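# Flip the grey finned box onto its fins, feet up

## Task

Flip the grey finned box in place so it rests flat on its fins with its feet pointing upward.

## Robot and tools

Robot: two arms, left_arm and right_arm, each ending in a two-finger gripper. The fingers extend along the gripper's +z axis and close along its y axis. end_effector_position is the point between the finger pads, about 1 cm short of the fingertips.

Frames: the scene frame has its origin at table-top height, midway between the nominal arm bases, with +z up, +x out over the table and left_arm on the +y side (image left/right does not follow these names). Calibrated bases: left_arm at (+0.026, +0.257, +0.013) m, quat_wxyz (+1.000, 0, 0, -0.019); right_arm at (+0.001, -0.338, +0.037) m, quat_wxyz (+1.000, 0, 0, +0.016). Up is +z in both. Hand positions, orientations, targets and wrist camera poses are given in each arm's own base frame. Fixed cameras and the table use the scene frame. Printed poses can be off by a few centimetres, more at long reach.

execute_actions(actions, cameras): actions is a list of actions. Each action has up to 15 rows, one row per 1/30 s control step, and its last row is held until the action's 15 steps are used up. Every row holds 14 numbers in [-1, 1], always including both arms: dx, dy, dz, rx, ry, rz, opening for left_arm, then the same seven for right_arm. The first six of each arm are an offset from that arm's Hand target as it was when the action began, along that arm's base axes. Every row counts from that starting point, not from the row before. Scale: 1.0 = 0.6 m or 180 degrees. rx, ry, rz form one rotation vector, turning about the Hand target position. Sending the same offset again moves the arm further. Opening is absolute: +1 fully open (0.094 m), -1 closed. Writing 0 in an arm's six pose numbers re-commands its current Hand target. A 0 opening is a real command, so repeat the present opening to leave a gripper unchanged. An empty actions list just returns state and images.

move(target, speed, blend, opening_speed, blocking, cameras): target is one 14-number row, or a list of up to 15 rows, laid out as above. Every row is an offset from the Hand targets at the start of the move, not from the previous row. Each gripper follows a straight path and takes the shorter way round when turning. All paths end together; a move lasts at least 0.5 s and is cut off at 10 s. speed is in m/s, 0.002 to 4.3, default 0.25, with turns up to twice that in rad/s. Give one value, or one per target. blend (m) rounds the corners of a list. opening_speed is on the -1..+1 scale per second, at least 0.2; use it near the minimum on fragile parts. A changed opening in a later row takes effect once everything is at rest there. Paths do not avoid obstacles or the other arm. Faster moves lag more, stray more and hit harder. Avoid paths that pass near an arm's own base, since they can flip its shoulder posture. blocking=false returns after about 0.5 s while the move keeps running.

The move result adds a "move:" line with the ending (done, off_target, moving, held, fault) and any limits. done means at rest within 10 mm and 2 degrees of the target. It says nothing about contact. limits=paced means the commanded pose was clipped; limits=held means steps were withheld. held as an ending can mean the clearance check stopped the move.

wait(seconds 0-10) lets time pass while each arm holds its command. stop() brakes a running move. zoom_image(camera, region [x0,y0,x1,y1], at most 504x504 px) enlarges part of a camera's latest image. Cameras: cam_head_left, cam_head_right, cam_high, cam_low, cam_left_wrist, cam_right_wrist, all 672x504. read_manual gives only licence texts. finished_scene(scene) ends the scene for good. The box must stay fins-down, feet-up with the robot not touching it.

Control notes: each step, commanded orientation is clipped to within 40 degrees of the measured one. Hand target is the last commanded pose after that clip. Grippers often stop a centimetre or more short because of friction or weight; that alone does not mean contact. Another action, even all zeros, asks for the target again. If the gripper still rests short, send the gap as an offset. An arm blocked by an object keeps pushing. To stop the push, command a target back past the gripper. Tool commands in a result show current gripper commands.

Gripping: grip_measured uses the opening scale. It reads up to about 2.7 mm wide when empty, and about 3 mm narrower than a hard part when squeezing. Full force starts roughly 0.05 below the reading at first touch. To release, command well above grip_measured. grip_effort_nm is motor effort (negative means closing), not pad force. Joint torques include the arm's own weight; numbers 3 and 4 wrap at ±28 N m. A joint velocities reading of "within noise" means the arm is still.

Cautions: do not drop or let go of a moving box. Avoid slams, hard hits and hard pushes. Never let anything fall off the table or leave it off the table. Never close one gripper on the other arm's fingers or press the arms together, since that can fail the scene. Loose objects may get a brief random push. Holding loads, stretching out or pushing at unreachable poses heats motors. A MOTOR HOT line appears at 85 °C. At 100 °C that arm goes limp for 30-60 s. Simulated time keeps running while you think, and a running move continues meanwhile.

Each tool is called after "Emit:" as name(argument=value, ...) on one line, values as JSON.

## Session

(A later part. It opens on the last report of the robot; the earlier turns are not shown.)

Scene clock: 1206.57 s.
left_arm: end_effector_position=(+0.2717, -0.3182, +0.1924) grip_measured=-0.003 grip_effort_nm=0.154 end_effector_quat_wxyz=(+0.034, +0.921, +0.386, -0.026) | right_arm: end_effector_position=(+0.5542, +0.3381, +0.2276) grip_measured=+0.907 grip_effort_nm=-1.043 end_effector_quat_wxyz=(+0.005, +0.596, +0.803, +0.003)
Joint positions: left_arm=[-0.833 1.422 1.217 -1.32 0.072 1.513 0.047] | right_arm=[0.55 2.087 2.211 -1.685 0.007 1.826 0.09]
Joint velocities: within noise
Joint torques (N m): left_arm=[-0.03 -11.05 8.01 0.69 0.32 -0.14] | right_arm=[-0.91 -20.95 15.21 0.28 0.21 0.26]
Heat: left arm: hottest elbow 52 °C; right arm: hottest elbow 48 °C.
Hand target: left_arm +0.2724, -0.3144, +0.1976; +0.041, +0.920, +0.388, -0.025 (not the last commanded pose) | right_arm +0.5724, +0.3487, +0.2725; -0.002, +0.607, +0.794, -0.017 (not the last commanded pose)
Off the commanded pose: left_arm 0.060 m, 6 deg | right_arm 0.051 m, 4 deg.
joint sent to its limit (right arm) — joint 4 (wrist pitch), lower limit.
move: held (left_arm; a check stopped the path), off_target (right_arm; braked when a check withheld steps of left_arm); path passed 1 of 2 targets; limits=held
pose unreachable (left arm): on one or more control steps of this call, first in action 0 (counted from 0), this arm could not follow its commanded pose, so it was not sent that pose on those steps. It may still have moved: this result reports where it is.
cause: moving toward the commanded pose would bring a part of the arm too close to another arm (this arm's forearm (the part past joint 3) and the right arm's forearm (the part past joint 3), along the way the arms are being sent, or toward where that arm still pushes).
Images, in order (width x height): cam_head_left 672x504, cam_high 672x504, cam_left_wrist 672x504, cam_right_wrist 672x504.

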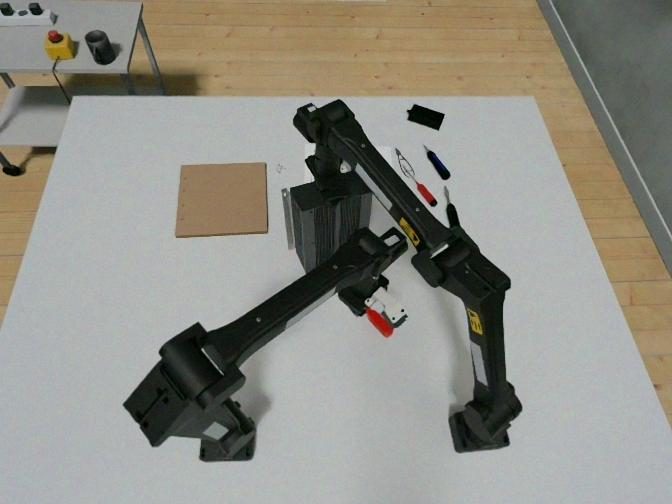

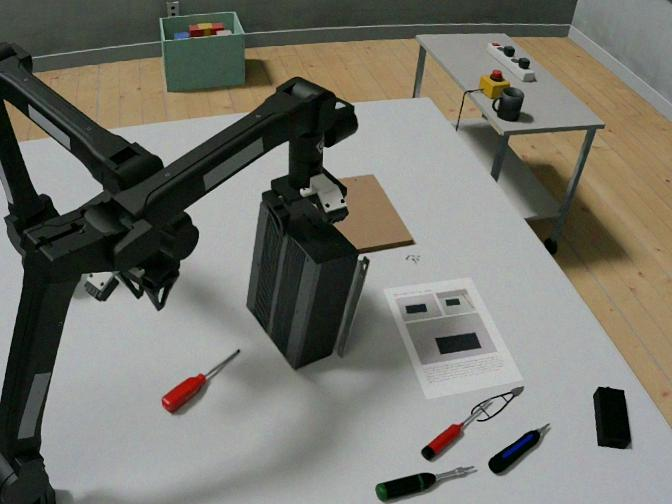

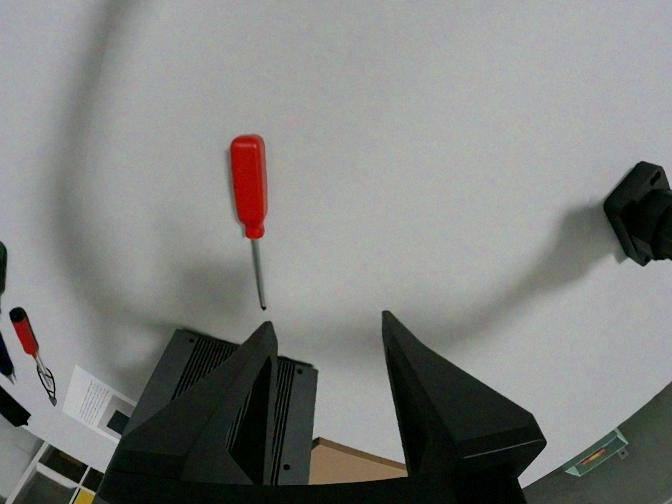

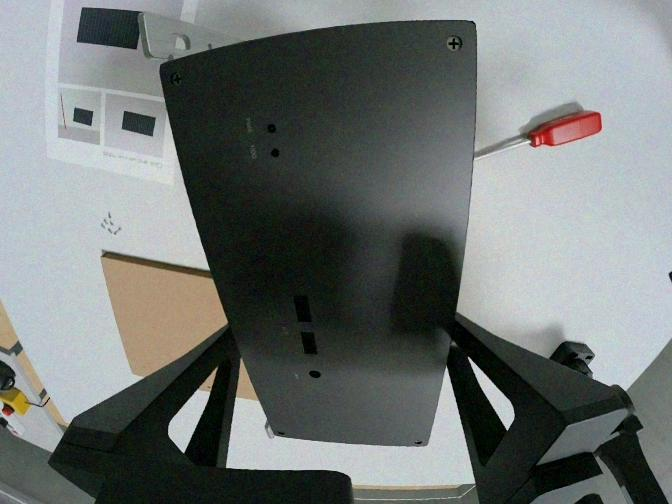

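Emit:
move(target=[[0.194,-0.021,-0.18,0,0,-0.033,0.6,0,0,0,0,0,0,0.4],[0.194,-0.021,-0.322,0,0,-0.033,0.6,0,0,0,0,0,0,0.4],[0.194,-0.021,-0.322,0,0,-0.033,-1,0,0,0,0,0,0,0.4]], speed=[0.15,0.1,0.1], cameras=["cam_high","cam_left_wrist","cam_head_left"])

Scene clock: 1238.17 s.
left_arm: end_effector_position=(+0.3872, -0.3295, +0.0171) grip_measured=-0.988 grip_effort_nm=-0.574 end_effector_quat_wxyz=(+0.045, +0.938, +0.342, -0.022) | right_arm: end_effector_position=(+0.5542, +0.3381, +0.2276) grip_measured=+0.907 grip_effort_nm=-1.043 end_effector_quat_wxyz=(+0.005, +0.596, +0.803, +0.003)
Joint positions: left_arm=[-0.675 1.821 1.212 -0.907 0.085 1.764 0.001] | right_arm=[0.55 2.087 2.211 -1.685 0.007 1.827 0.09]
Joint velocities: within noise
Joint torques (N m): left_arm=[-0.21 -12.4 7.01 1.01 0.32 -0.07] | right_arm=[-0.32 -20.6 15.3 0.25 0.12 0.26]
Heat: left arm: hottest elbow 50 °C; right arm: hottest elbow 61 °C.
Hand target: left_arm +0.3886, -0.3270, +0.0043; +0.039, +0.939, +0.340, -0.027 | right_arm +0.5723, +0.3487, +0.2725; -0.002, +0.607, +0.794, -0.017
Off the commanded pose: left_arm 0.013 m, 1 deg | right_arm 0.050 m, 3 deg.
joint sent to its limit (right arm) — joint 4 (wrist pitch), lower limit. The joint targets are off in position and orientation.
move: off_target (left_arm, right_arm); target 3's new opening was sent with left_arm's hand 0.013 m and 1 deg from that target
Images, in order (width x height): cam_head_left 672x504, cam_high 672x504, cam_left_wrist 672x504.

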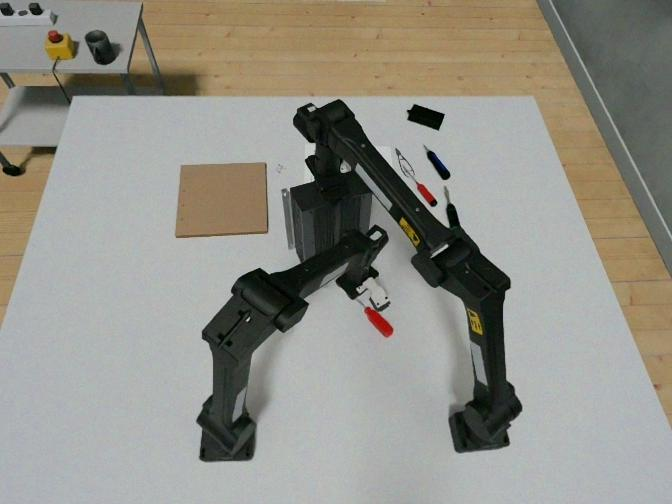

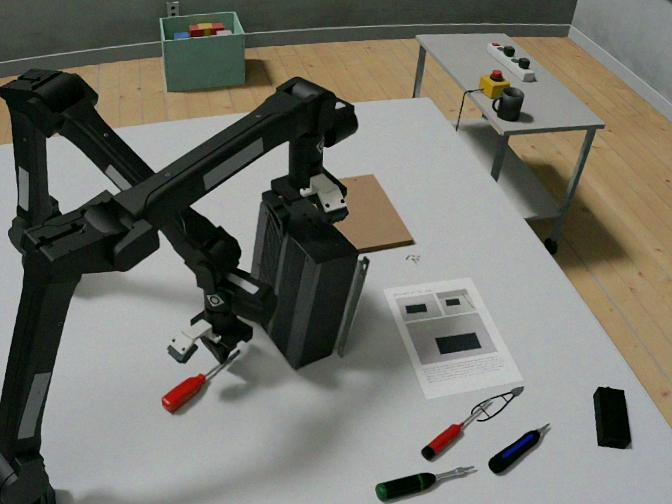

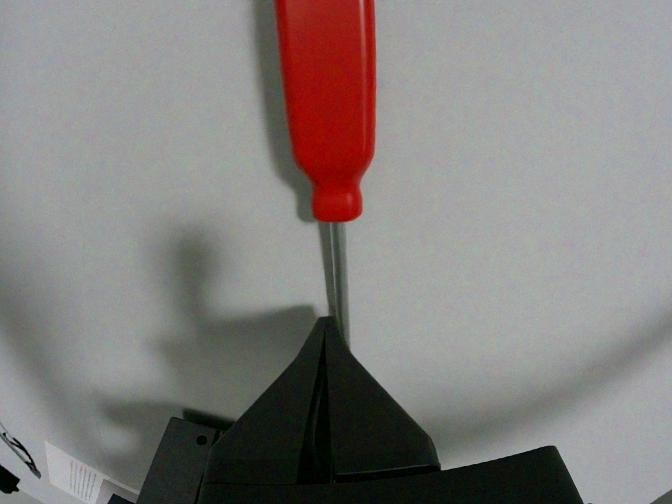

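Emit:
move(target=[[0,0,0.03,0,0,0,0.4,0,0,0,0,0,0,0.4],[0,0,-0.038,0,0,0,0.4,0,0,0,0,0,0,0.4],[0,0,-0.038,0,0,0,-1,0,0,0,0,0,0,0.4],[0,0,0.13,0,0,0,-1,0,0,0,0,0,0,0.4]], speed=[0.1,0.05,0.1,0.1], cameras=["cam_high","cam_left_wrist"])

Scene clock: 1250.00 s.
left_arm: end_effector_position=(+0.3739, -0.3190, +0.0610) grip_measured=-0.897 grip_effort_nm=-1.013 end_effector_quat_wxyz=(+0.019, +0.939, +0.342, -0.039) | right_arm: end_effector_position=(+0.5542, +0.3381, +0.2276) grip_measured=+0.907 grip_effort_nm=-1.043 end_effector_quat_wxyz=(+0.005, +0.596, +0.803, +0.003)
Joint positions: left_arm=[-0.675 1.756 1.254 -1.076 0.087 1.768 0.005] | right_arm=[0.55 2.087 2.211 -1.685 0.007 1.827 0.09]
Joint velocities: within noise
Joint torques (N m): left_arm=[-0.26 -15.21 10.61 0.14 0.23 -0.11] | right_arm=[-0.67 -20.6 15.2 0.24 0.17 0.19]
Heat: left arm: hottest elbow 48 °C; right arm: hottest elbow 64 °C.
Hand target: left_arm +0.3888, -0.3269, +0.0824; +0.040, +0.939, +0.340, -0.027 | right_arm +0.5723, +0.3487, +0.2725; -0.002, +0.607, +0.794, -0.017
Off the commanded pose: left_arm 0.027 m, 3 deg | right_arm 0.050 m, 3 deg.
joint sent to its limit (right arm) — joint 4 (wrist pitch), lower limit. The joint targets are off in position and orientation.
move: off_target (left_arm, right_arm); target 3's new opening was sent with left_arm's hand 0.019 m and 1 deg from that target
Images, in order (width x height): cam_high 672x504, cam_left_wrist 672x504.

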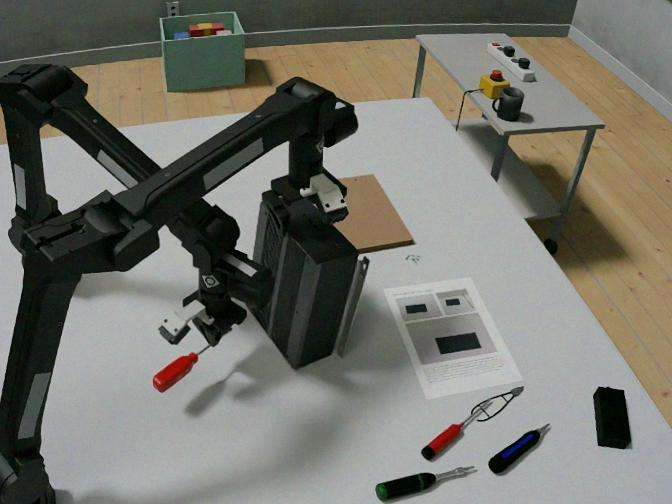

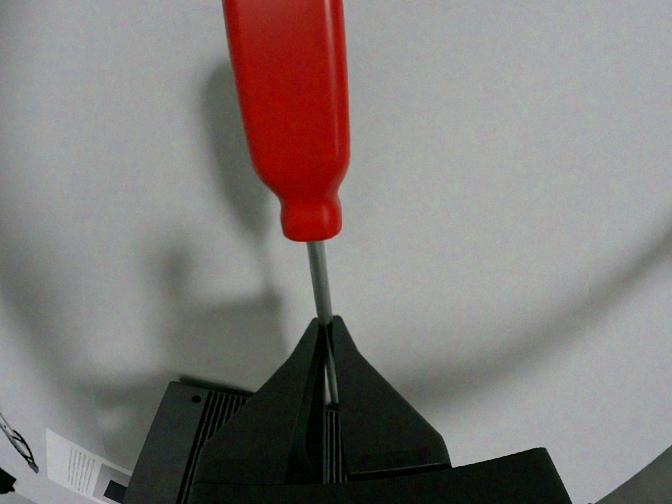

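Emit:
move(target=[[-0.198,0.595,0.03,0,0,0,-1,0,0,0,0,0,0,0.4],[-0.198,0.595,-0.155,0,0,0,-1,0,0,0,0,0,0,0.4],[-0.198,0.595,-0.155,0,0,0,0.2,0,0,0,0,0,0,0.4],[-0.198,0.595,0.3,0,0,0,0.2,0,0,0,0,0,0,0.4]], speed=[0.25,0.1,0.1,0.2], cameras=["cam_head_left","cam_left_wrist"])

Scene clock: 1264.10 s.
left_arm: end_effector_position=(+0.2606, +0.0288, +0.2466) grip_measured=+0.197 grip_effort_nm=0.159 end_effector_quat_wxyz=(-0.080, +0.859, +0.506, +0.010) | right_arm: end_effector_position=(+0.5542, +0.3381, +0.2276) grip_measured=+0.907 grip_effort_nm=-1.048 end_effector_quat_wxyz=(+0.005, +0.596, +0.803, +0.003)
Joint positions: left_arm=[0.015 1.055 1.046 -1.624 -0.149 2.088 0.056] | right_arm=[0.55 2.087 2.211 -1.685 0.007 1.827 0.09]
Joint velocities: within noise
Joint torques (N m): left_arm=[-0.79 -3.6 11.74 -0.01 -0.06 -0.11] | right_arm=[-0.91 -20.89 15.3 0.35 0.18 0.22]
Heat: left arm: hottest elbow 47 °C; right arm: hottest elbow 66 °C.
Hand target: left_arm +0.2699, +0.0300, +0.2624; +0.039, +0.939, +0.340, -0.027 | right_arm +0.5723, +0.3487, +0.2725; -0.002, +0.607, +0.794, -0.017
Off the commanded pose: left_arm 0.018 m, 26 deg | right_arm 0.050 m, 3 deg.
joint sent to its limit (left arm) — joint 6 (wrist roll), upper limit. The joint targets are off in orientation, not in position.
joint sent to its limit (right arm) — joint 4 (wrist pitch), lower limit. The joint targets are off in position and orientation.
move: off_target (left_arm, right_arm); target 3's new opening was sent with left_arm's hand 0.010 m and 25 deg from that target
Images, in order (width x height): cam_head_left 672x504, cam_left_wrist 672x504.

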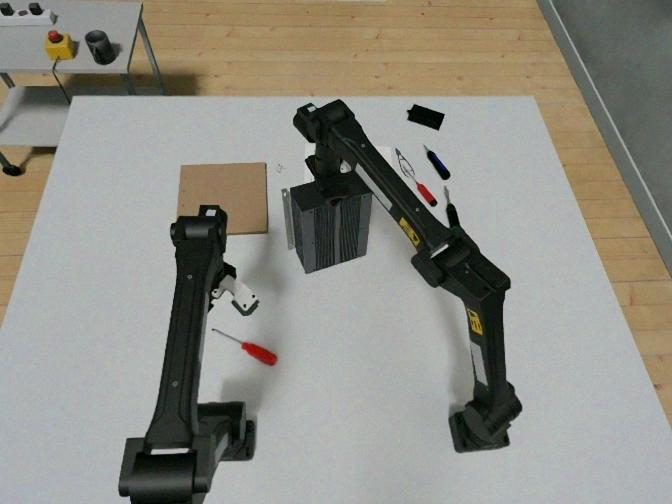

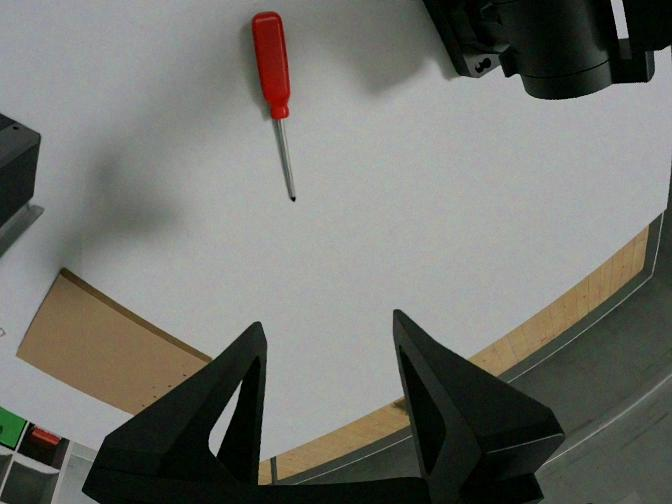

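Emit:
move(target=[[0,0,0,0,0,0,0.2,-0.142,-0.051,-0.053,0.024,-0.08,0,0.4],[0,0,0,0,0,0,0.2,-0.262,-0.088,-0.046,0.055,-0.181,0,0.4],[0,0,0,0,0,0,0.2,-0.365,-0.12,-0.067,0.082,-0.271,0,0.4]], speed=0.08, cameras=["cam_high","cam_low","cam_right_wrist"])

Scene clock: 1299.97 s.
left_arm: end_effector_position=(+0.2605, +0.0288, +0.2468) grip_measured=+0.197 grip_effort_nm=0.154 end_effector_quat_wxyz=(-0.080, +0.859, +0.506, +0.010) | right_arm: end_effector_position=(+0.3539, +0.2693, +0.1947) grip_measured=+0.908 grip_effort_nm=-1.043 end_effector_quat_wxyz=(+0.248, +0.551, +0.741, +0.293)
Joint positions: left_arm=[0.015 1.055 1.047 -1.625 -0.149 2.088 0.056] | right_arm=[0.8 1.155 0.803 -0.517 0.394 1.934 0.09]
Joint velocities: within noise
Joint torques (N m): left_arm=[-0.79 -3.6 11.88 0.06 -0.07 -0.12] | right_arm=[-0.03 -11.16 10.03 1.62 0.6 0.22]
Heat: left arm: hottest elbow 48 °C; right arm: hottest elbow 66 °C.
Hand target: left_arm +0.2700, +0.0300, +0.2625; +0.040, +0.939, +0.340, -0.027 | right_arm +0.3533, +0.2768, +0.2324; +0.250, +0.555, +0.720, +0.334
Off the commanded pose: left_arm 0.018 m, 26 deg | right_arm 0.038 m, 5 deg.
joint sent to its limit (left arm) — joint 6 (wrist roll), upper limit. The joint targets are off in orientation, not in position.
move: off_target (left_arm, right_arm)
Images, in order (width x height): cam_high 672x504, cam_low 672x504, cam_right_wrist 672x504.

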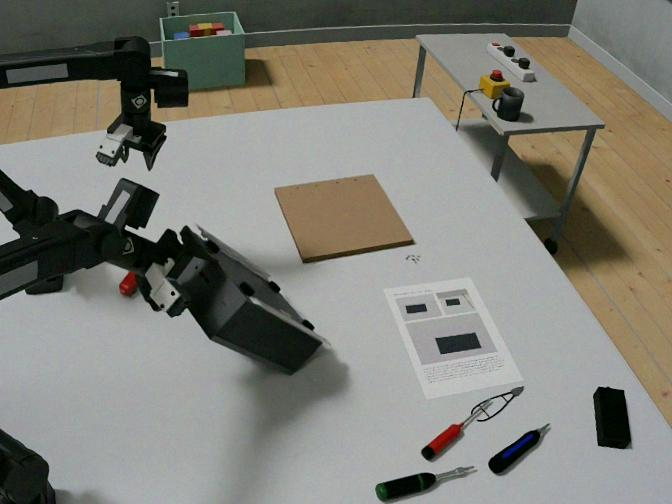

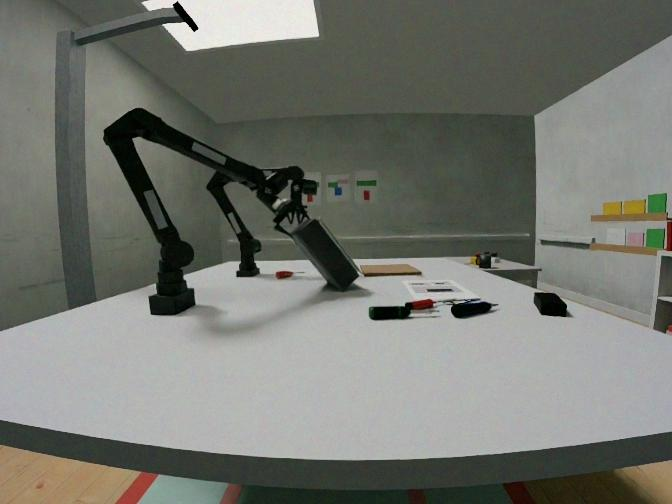

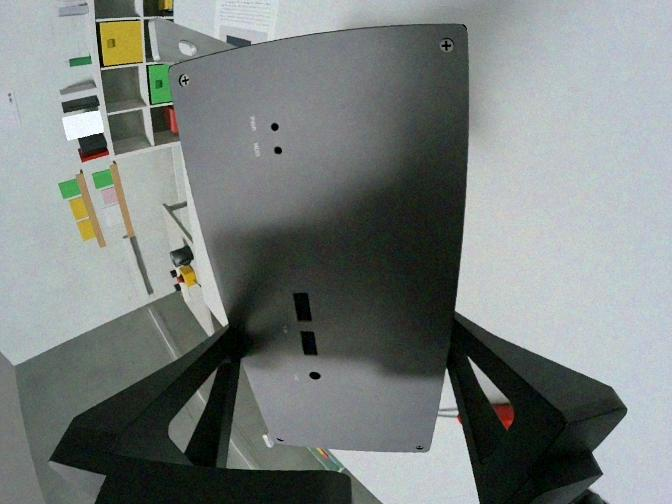

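Emit:
move(target=[[0,0,0,0,0,0,0.2,-0.084,-0.025,-0.087,0.026,-0.085,0,0.4],[0,0,0,0,0,0,0.2,-0.133,-0.04,-0.166,0.045,-0.149,0,0.4],[0,0,0,0,0,0,0.2,-0.155,-0.046,-0.22,0.055,-0.18,0,0.4]], speed=0.07, cameras=["cam_high","cam_low","cam_right_wrist"])

Emit:
zoom_image(camera="cam_low", region=[220, 200, 420, 320])

Scene clock: 1319.10 s.
left_arm: end_effector_position=(+0.2605, +0.0288, +0.2468) grip_measured=+0.197 grip_effort_nm=0.159 end_effector_quat_wxyz=(-0.080, +0.859, +0.506, +0.010) | right_arm: end_effector_position=(+0.2550, +0.2368, +0.0837) grip_measured=+0.908 grip_effort_nm=-1.038 end_effector_quat_wxyz=(+0.393, +0.461, +0.610, +0.510)
Joint positions: left_arm=[0.015 1.055 1.047 -1.625 -0.149 2.088 0.056] | right_arm=[1.128 1.56 0.135 1.166 0.843 1.757 0.09]
Joint velocities: within noise
Joint torques (N m): left_arm=[-0.85 -3.66 11.85 0.06 -0.08 -0.11] | right_arm=[-0.38 -5.66 4.04 3.38 0.22 -0.34]
Heat: left arm: hottest elbow 48 °C; right arm: hottest elbow 59 °C.
Hand target: left_arm +0.2700, +0.0300, +0.2625; +0.040, +0.939, +0.340, -0.027 | right_arm +0.2603, +0.2491, +0.1003; +0.393, +0.459, +0.591, +0.535
Off the commanded pose: left_arm 0.018 m, 26 deg | right_arm 0.021 m, 4 deg.
joint sent to its limit (left arm) — joint 6 (wrist roll), upper limit. The joint targets are off in orientation, not in position.
move: off_target (left_arm, right_arm)
Images, in order (width x height): cam_high 672x504, cam_low 672x504, cam_right_wrist 672x504.

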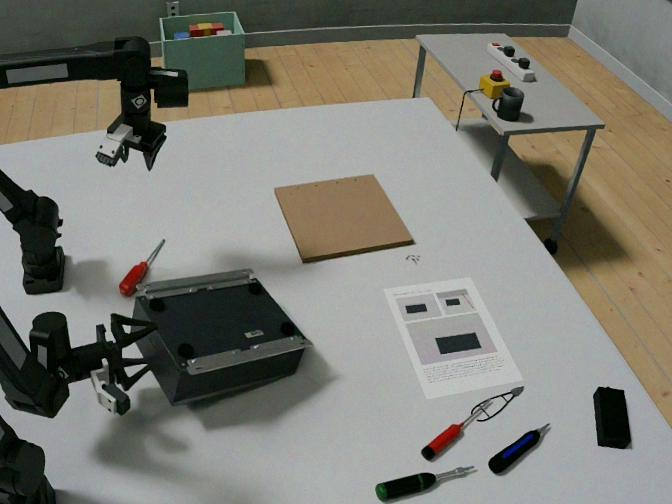

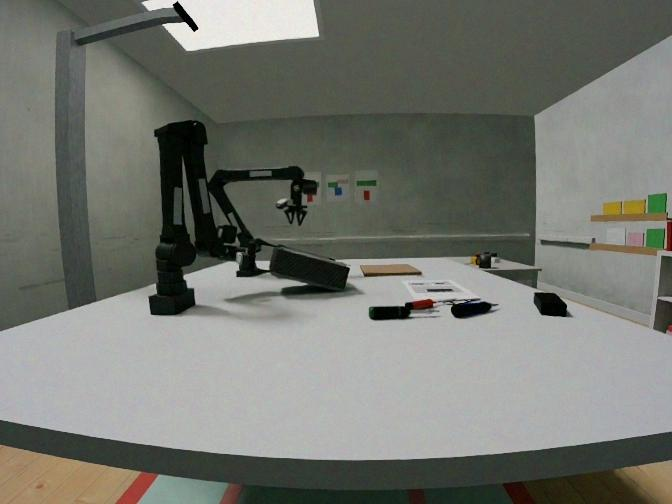

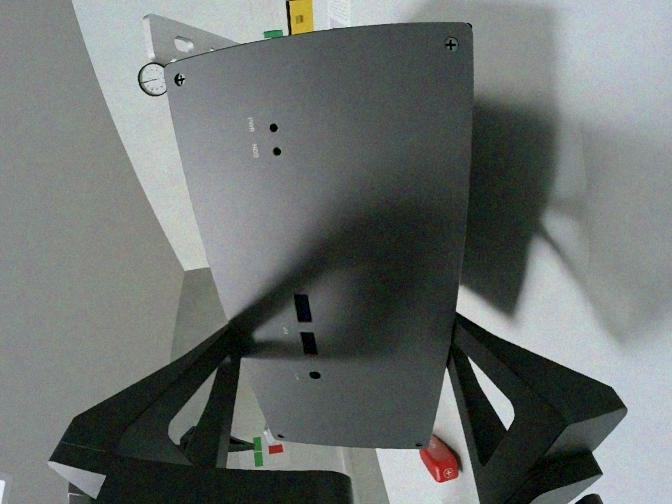

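Scaled by 2.520.

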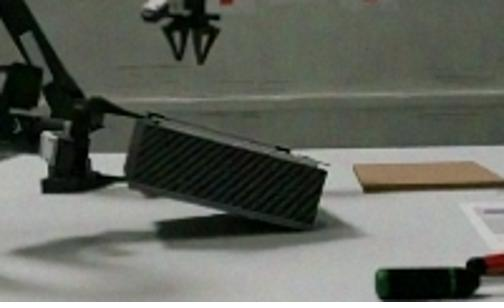

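Emit:
move(target=[0,0,0,0,0,0,0.2,-0.008,-0.002,-0.05,0.007,-0.021,0,0.4], speed=0.05, cameras=["cam_low","cam_right_wrist"])

Emit:
zoom_image(camera="cam_low", region=[220, 200, 420, 320])

Scene clock: 1326.87 s.
left_arm: end_effector_position=(+0.2605, +0.0288, +0.2468) grip_measured=+0.197 grip_effort_nm=0.154 end_effector_quat_wxyz=(-0.080, +0.859, +0.506, +0.010) | right_arm: end_effector_position=(+0.2521, +0.2382, +0.0669) grip_measured=+0.908 grip_effort_nm=-1.043 end_effector_quat_wxyz=(+0.408, +0.450, +0.589, +0.532)
Joint positions: left_arm=[0.015 1.055 1.047 -1.625 -0.149 2.088 0.056] | right_arm=[1.151 1.863 0.143 1.562 0.881 1.691 0.09]
Joint velocities: within noise
Joint torques (N m): left_arm=[-0.97 -3.66 11.88 0.1 -0.07 -0.11] | right_arm=[-0.79 -6.3 1.46 2.21 0 -0.04]
Heat: left arm: hottest elbow 49 °C; right arm: hottest elbow 56 °C.
Hand target: left_arm +0.2700, +0.0300, +0.2625; +0.040, +0.939, +0.340, -0.027 | right_arm +0.2555, +0.2480, +0.0704; +0.407, +0.445, +0.571, +0.556
Off the commanded pose: left_arm 0.018 m, 26 deg | right_arm 0.011 m, 3 deg.
joint sent to its limit (left arm) — joint 6 (wrist roll), upper limit. The joint targets are off in orientation, not in position.
joint sent to its limit (right arm) — joint 4 (wrist pitch), upper limit. The joint targets still meet the commanded pose.
move: off_target (left_arm, right_arm)
Images, in order (width x height): cam_low 672x504, cam_right_wrist 672x504.

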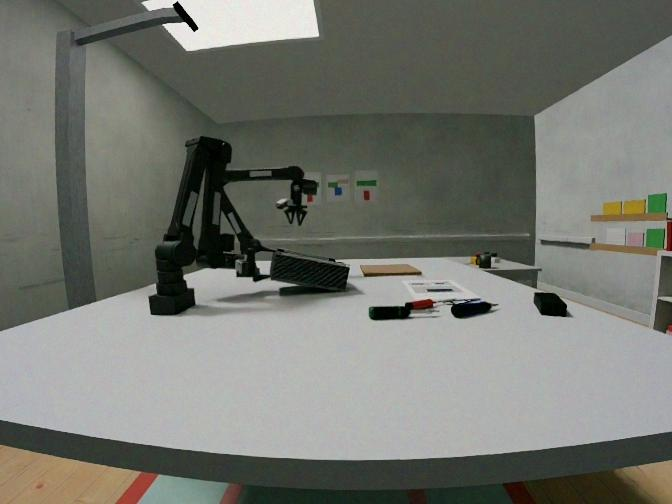

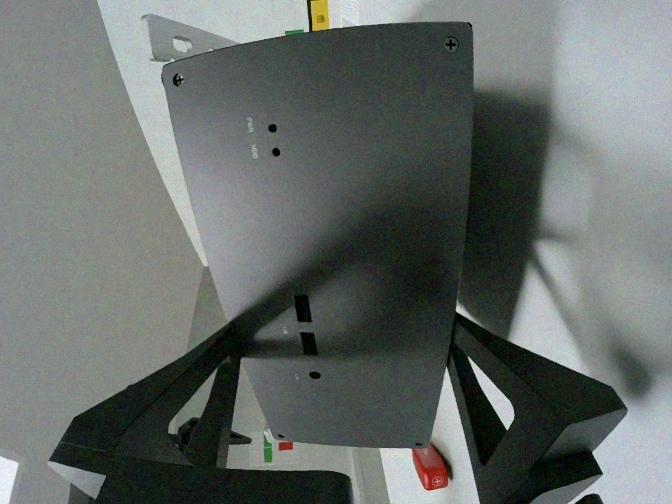

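Scaled by 2.520.

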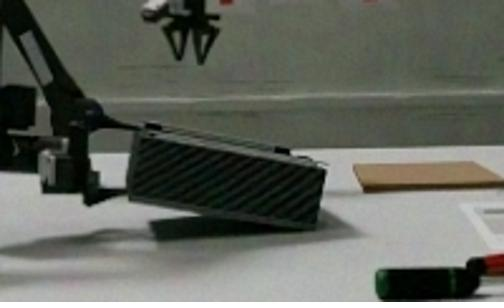

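Emit:
move(target=[[0,0,0,0,0,0,0.2,-0.003,-0.012,0,0,0,0,1],[0,0,0,0,0,0,0.2,-0.005,-0.014,-0.04,-0.01,0.032,0,1],[0,0,0,0,0,0,0.2,-0.005,-0.014,-0.07,-0.018,0.058,0,1]], speed=0.04, opening_speed=0.2, cameras=["cam_low","cam_right_wrist","cam_high"])

Emit:
zoom_image(camera="cam_low", region=[220, 200, 420, 320])

Scene clock: 1343.97 s.
left_arm: end_effector_position=(+0.2605, +0.0288, +0.2468) grip_measured=+0.197 grip_effort_nm=0.154 end_effector_quat_wxyz=(-0.080, +0.859, +0.506, +0.010) | right_arm: end_effector_position=(+0.2480, +0.2402, +0.0248) grip_measured=+1.000 grip_effort_nm=-0.232 end_effector_quat_wxyz=(+0.373, +0.469, +0.633, +0.491)
Joint positions: left_arm=[0.015 1.055 1.047 -1.625 -0.149 2.088 0.056] | right_arm=[1.147 1.884 0.156 1.364 0.829 1.832 0.094]
Joint velocities: within noise
Joint torques (N m): left_arm=[-0.85 -3.66 11.88 0.03 -0.07 -0.13] | right_arm=[-2.02 -8.7 -0.12 1.24 -0.13 0.18]
Heat: left arm: hottest elbow 49 °C; right arm: hottest elbow 49 °C.
Hand target: left_arm +0.2700, +0.0300, +0.2625; +0.040, +0.939, +0.340, -0.027 | right_arm +0.2525, +0.2395, +0.0283; +0.366, +0.482, +0.622, +0.497
Off the commanded pose: left_arm 0.018 m, 26 deg | right_arm 0.006 m, 2 deg.
joint sent to its limit (left arm) — joint 6 (wrist roll), upper limit. The joint targets are off in orientation, not in position.
move: off_target (left_arm)
Images, in order (width x height): cam_high 672x504, cam_low 672x504, cam_right_wrist 672x504.

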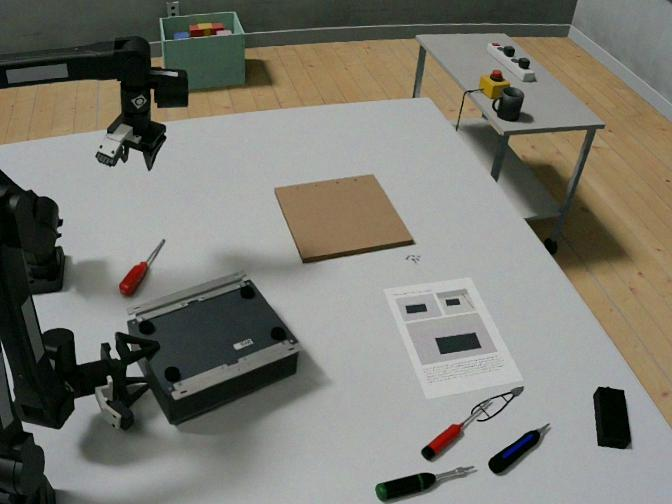

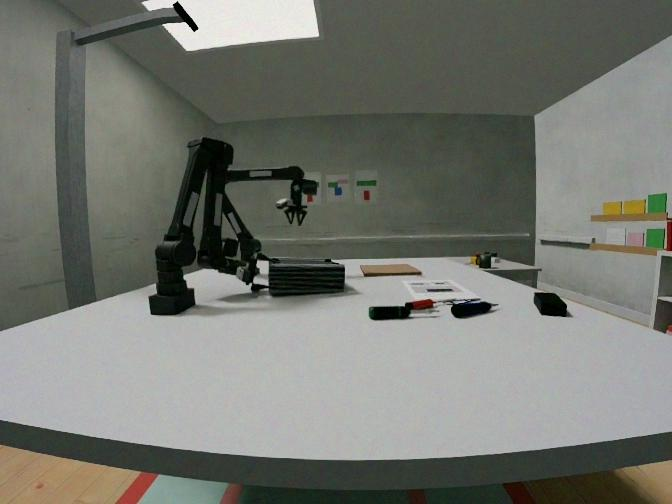

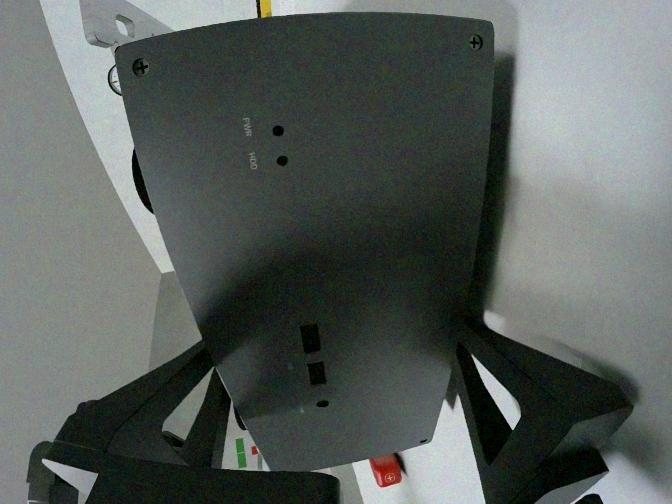

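Scaled by 2.520.

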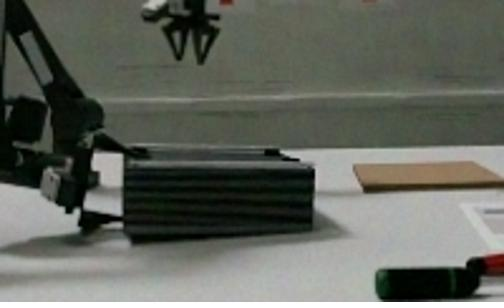

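Emit:
move(target=[[0,0,0,0,0,0,0.2,-0.003,0,-0.015,0.004,-0.012,0,1],[0,0,0,0,0,0,0.2,-0.09,-0.027,-0.01,0.004,-0.012,0,1],[0,0,0,0,0,0,0.2,-0.1,-0.035,0.25,0.004,-0.012,0,1]], speed=[0.04,0.04,0.15])

Emit:
zoom_image(camera="cam_low", region=[220, 200, 420, 320])

Scene clock: 1354.10 s.
left_arm: end_effector_position=(+0.2605, +0.0288, +0.2468) grip_measured=+0.197 grip_effort_nm=0.154 end_effector_quat_wxyz=(-0.080, +0.859, +0.506, +0.010) | right_arm: end_effector_position=(+0.1848, +0.1768, +0.1054) grip_measured=+1.000 grip_effort_nm=-0.110 end_effector_quat_wxyz=(+0.396, +0.451, +0.665, +0.445)
Joint positions: left_arm=[0.015 1.055 1.047 -1.625 -0.149 2.088 0.056] | right_arm=[1.39 0.665 0.056 -0.022 1.056 2.006 0.094]
Joint velocities: within noise
Joint torques (N m): left_arm=[-0.79 -3.6 11.85 0.05 -0.07 -0.12] | right_arm=[0.5 -0.5 16.83 2.67 1.52 -0.15]
Heat: left arm: hottest elbow 49 °C; right arm: hottest elbow 48 °C.
Hand target: left_arm +0.2700, +0.0300, +0.2625; +0.040, +0.939, +0.340, -0.027 | right_arm +0.1925, +0.2185, +0.1783; +0.374, +0.475, +0.611, +0.510
Off the commanded pose: left_arm 0.018 m, 26 deg | right_arm 0.084 m, 10 deg.
joint sent to its limit (left arm) — joint 6 (wrist roll), upper limit. The joint targets are off in orientation, not in position.
move: off_target (left_arm, right_arm)

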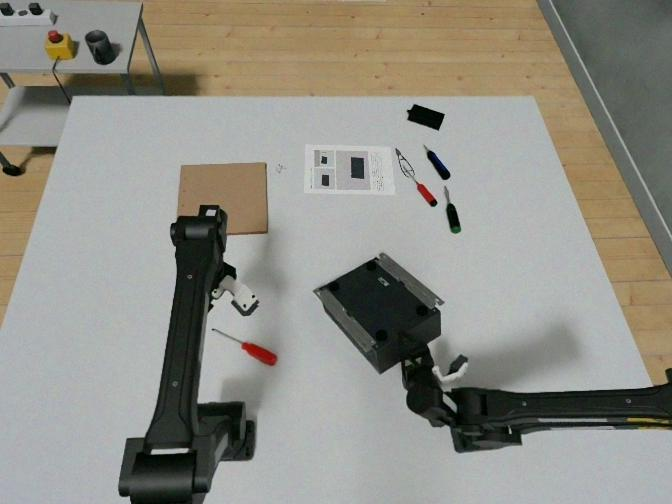

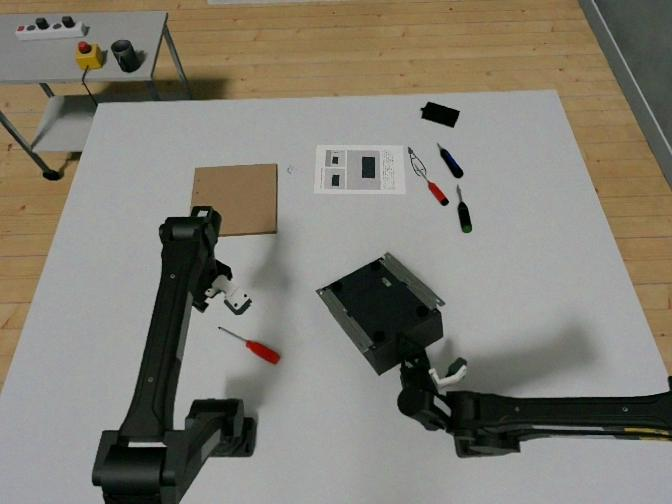

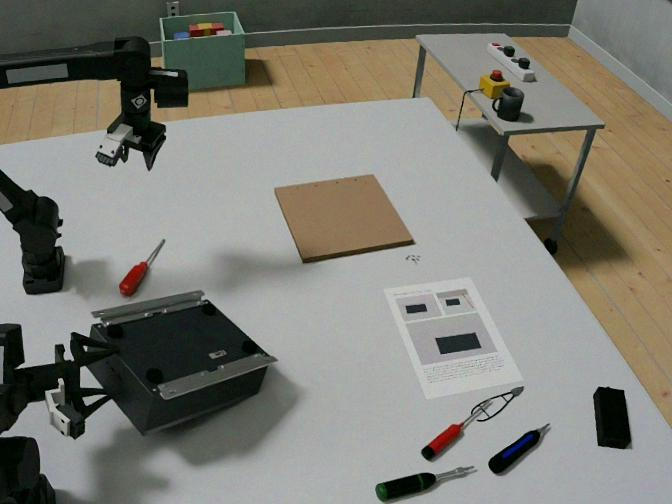

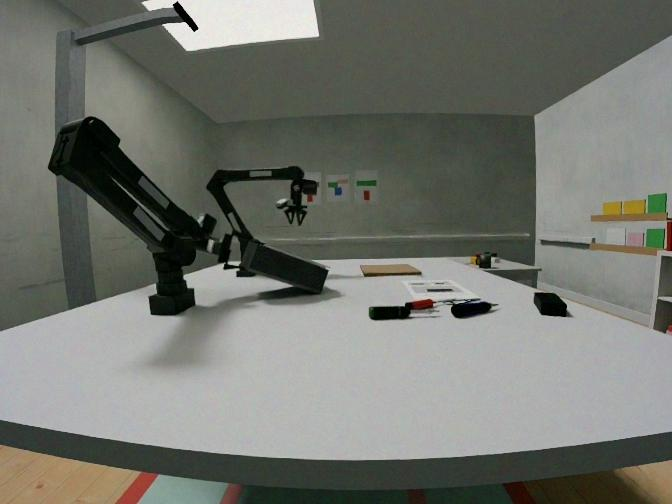

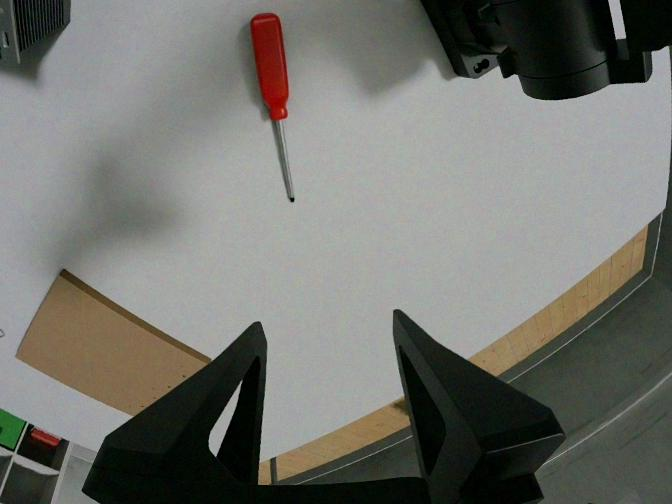

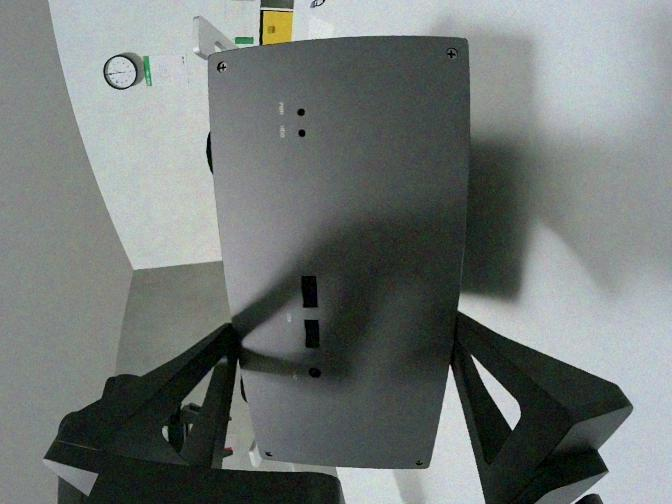

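Scaled by 2.520.

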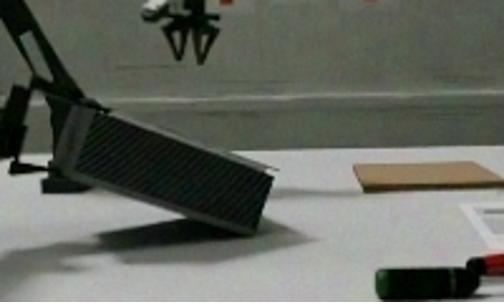

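Emit:
move(target=[[0,0,0,0,0,0,0.2,0,0,0,0,0,0,0.4],[0,0,0,0,0,0,0.2,0.104,0.069,-0.01,0,0,-0.02,0.4],[0,0,0,0,0,0,0.2,0.22,0.16,-0.04,0,0,-0.05,0.4]], speed=0.08, opening_speed=0.3, cameras=["cam_low","cam_right_wrist","cam_high","cam_head_left"])

Scene clock: 1379.50 s.
left_arm: end_effector_position=(+0.2605, +0.0288, +0.2468) grip_measured=+0.197 grip_effort_nm=0.154 end_effector_quat_wxyz=(-0.080, +0.859, +0.506, +0.010) | right_arm: end_effector_position=(+0.2949, +0.2785, +0.1050) grip_measured=+0.911 grip_effort_nm=-1.038 end_effector_quat_wxyz=(+0.422, +0.508, +0.621, +0.423)
Joint positions: left_arm=[0.015 1.055 1.047 -1.625 -0.149 2.088 0.056] | right_arm=[1.109 1.407 0.391 0.505 0.944 1.9 0.09]
Joint velocities: within noise
Joint torques (N m): left_arm=[-0.85 -3.55 11.85 0.06 -0.08 -0.12] | right_arm=[-2.73 -7.88 12.31 3.84 0.08 -0.34]
Heat: left arm: hottest elbow 50 °C; right arm: hottest elbow 61 °C.
Hand target: left_arm +0.2700, +0.0300, +0.2625; +0.040, +0.939, +0.340, -0.027 | right_arm +0.3246, +0.3145, +0.1544; +0.413, +0.522, +0.572, +0.479
Off the commanded pose: left_arm 0.018 m, 26 deg | right_arm 0.068 m, 9 deg.
joint sent to its limit (left arm) — joint 6 (wrist roll), upper limit. The joint targets are off in orientation, not in position.
move: off_target (left_arm, right_arm)
Images, in order (width x height): cam_head_left 672x504, cam_high 672x504, cam_low 672x504, cam_right_wrist 672x504.

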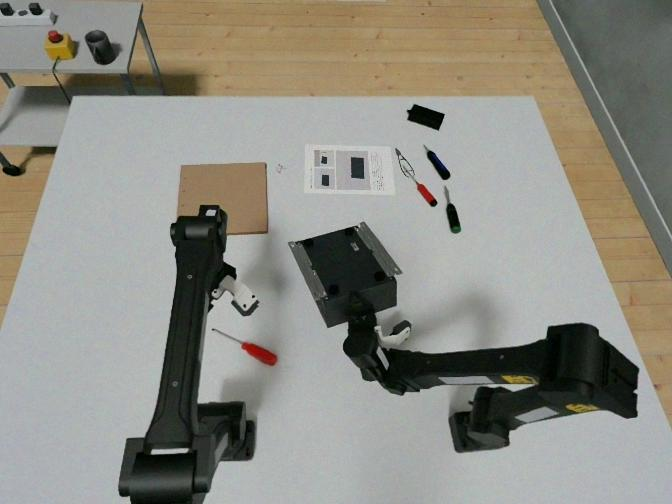

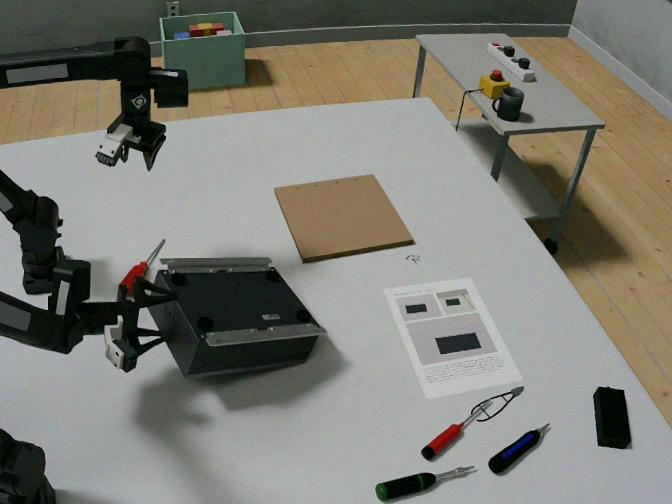

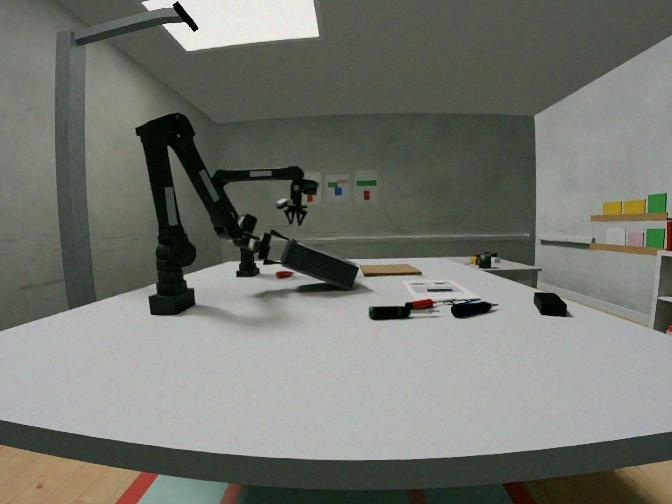

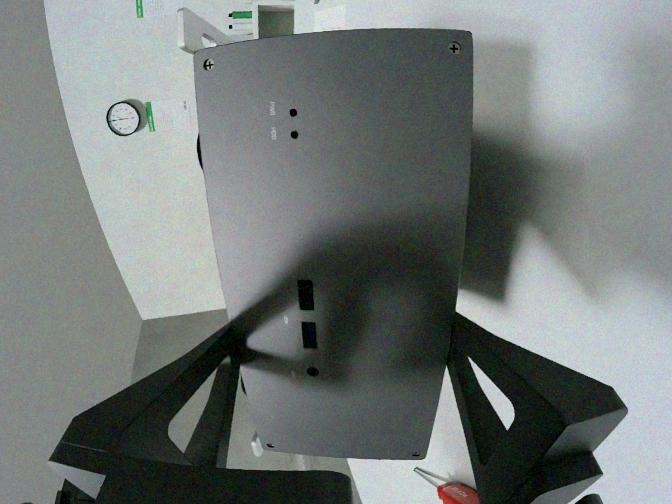

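Emit:
move(target=[[0,0,0,0,0,0,-1,-0.01,0,-0.06,0,0,0,0.4],[0,0,0,0,0,0,-1,-0.01,0,-0.06,0,0,0,1],[0,0,0,0,0,0,-1,-0.04,0,-0.22,-0.004,0.017,0,1]], speed=[0.06,0.06,0.06], opening_speed=0.5, cameras=["cam_low","cam_right_wrist","cam_high","cam_head_left"])

Emit:
zoom_image(camera="cam_high", region=[80, 220, 350, 440])

Scene clock: 1405.33 s.
left_arm: end_effector_position=(+0.2605, +0.0288, +0.2468) grip_measured=-0.989 grip_effort_nm=-0.598 end_effector_quat_wxyz=(-0.080, +0.859, +0.506, +0.010) | right_arm: end_effector_position=(+0.2947, +0.3061, +0.0208) grip_measured=+1.000 grip_effort_nm=-0.315 end_effector_quat_wxyz=(+0.412, +0.519, +0.599, +0.449)
Joint positions: left_arm=[0.015 1.055 1.047 -1.625 -0.149 2.088 0.001] | right_arm=[1.148 1.844 0.431 0.931 0.98 1.951 0.094]
Joint velocities: within noise
Joint torques (N m): left_arm=[-0.91 -3.49 11.88 0.03 -0.08 -0.12] | right_arm=[-1.03 -8.82 3.77 1.94 -0.03 0.22]
Heat: left arm: hottest elbow 50 °C; right arm: hottest elbow 54 °C.
Hand target: left_arm +0.2700, +0.0300, +0.2625; +0.040, +0.939, +0.340, -0.027 | right_arm +0.3005, +0.3144, +0.0223; +0.401, +0.532, +0.586, +0.461
Off the commanded pose: left_arm 0.018 m, 26 deg | right_arm 0.010 m, 3 deg.
joint sent to its limit (left arm) — joint 6 (wrist roll), upper limit. The joint targets are off in orientation, not in position.
move: off_target (left_arm, right_arm); target 2's new opening was sent with right_arm's hand 0.040 m and 6 deg from that target
Images, in order (width x height): cam_head_left 672x504, cam_high 672x504, cam_low 672x504, cam_right_wrist 672x504.

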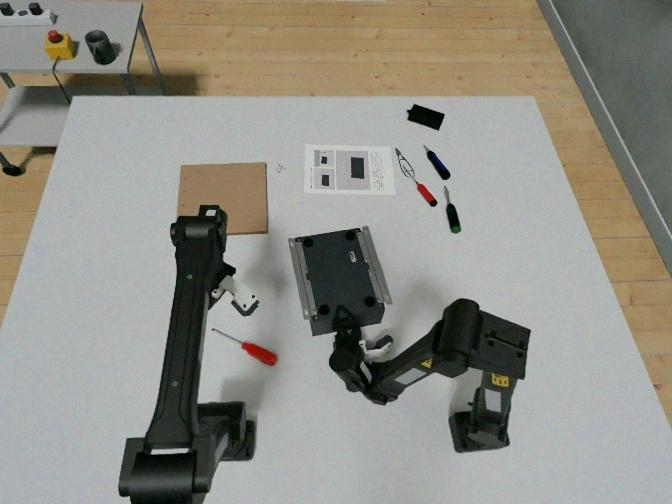

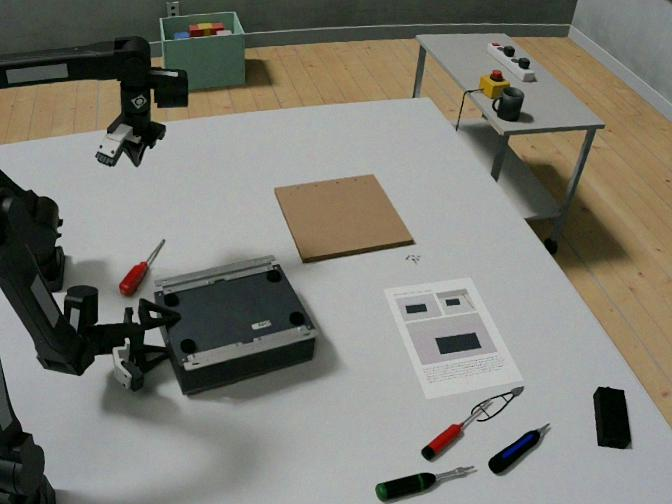

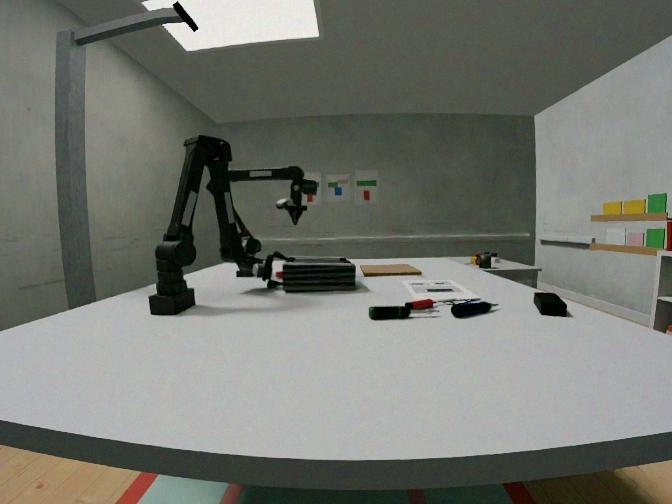

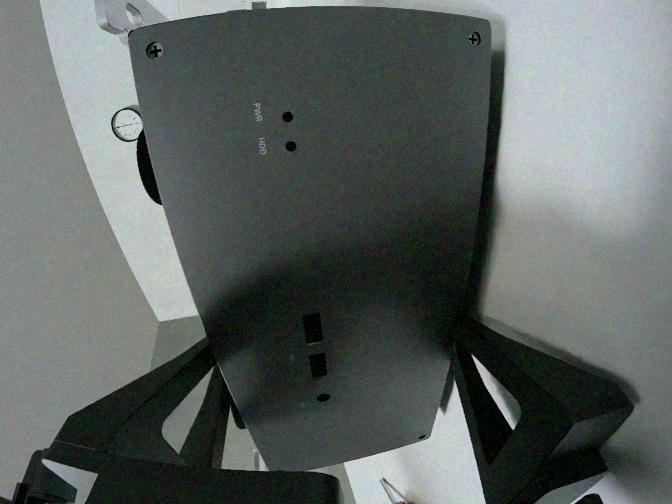

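Scaled by 1.867.

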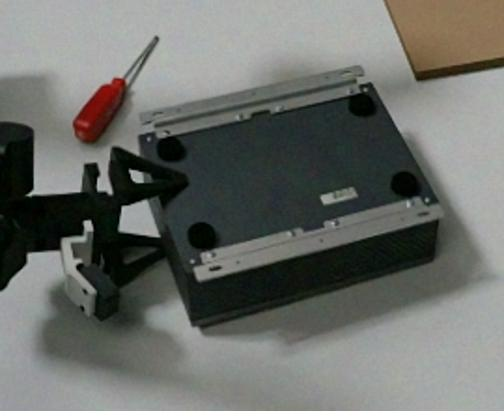

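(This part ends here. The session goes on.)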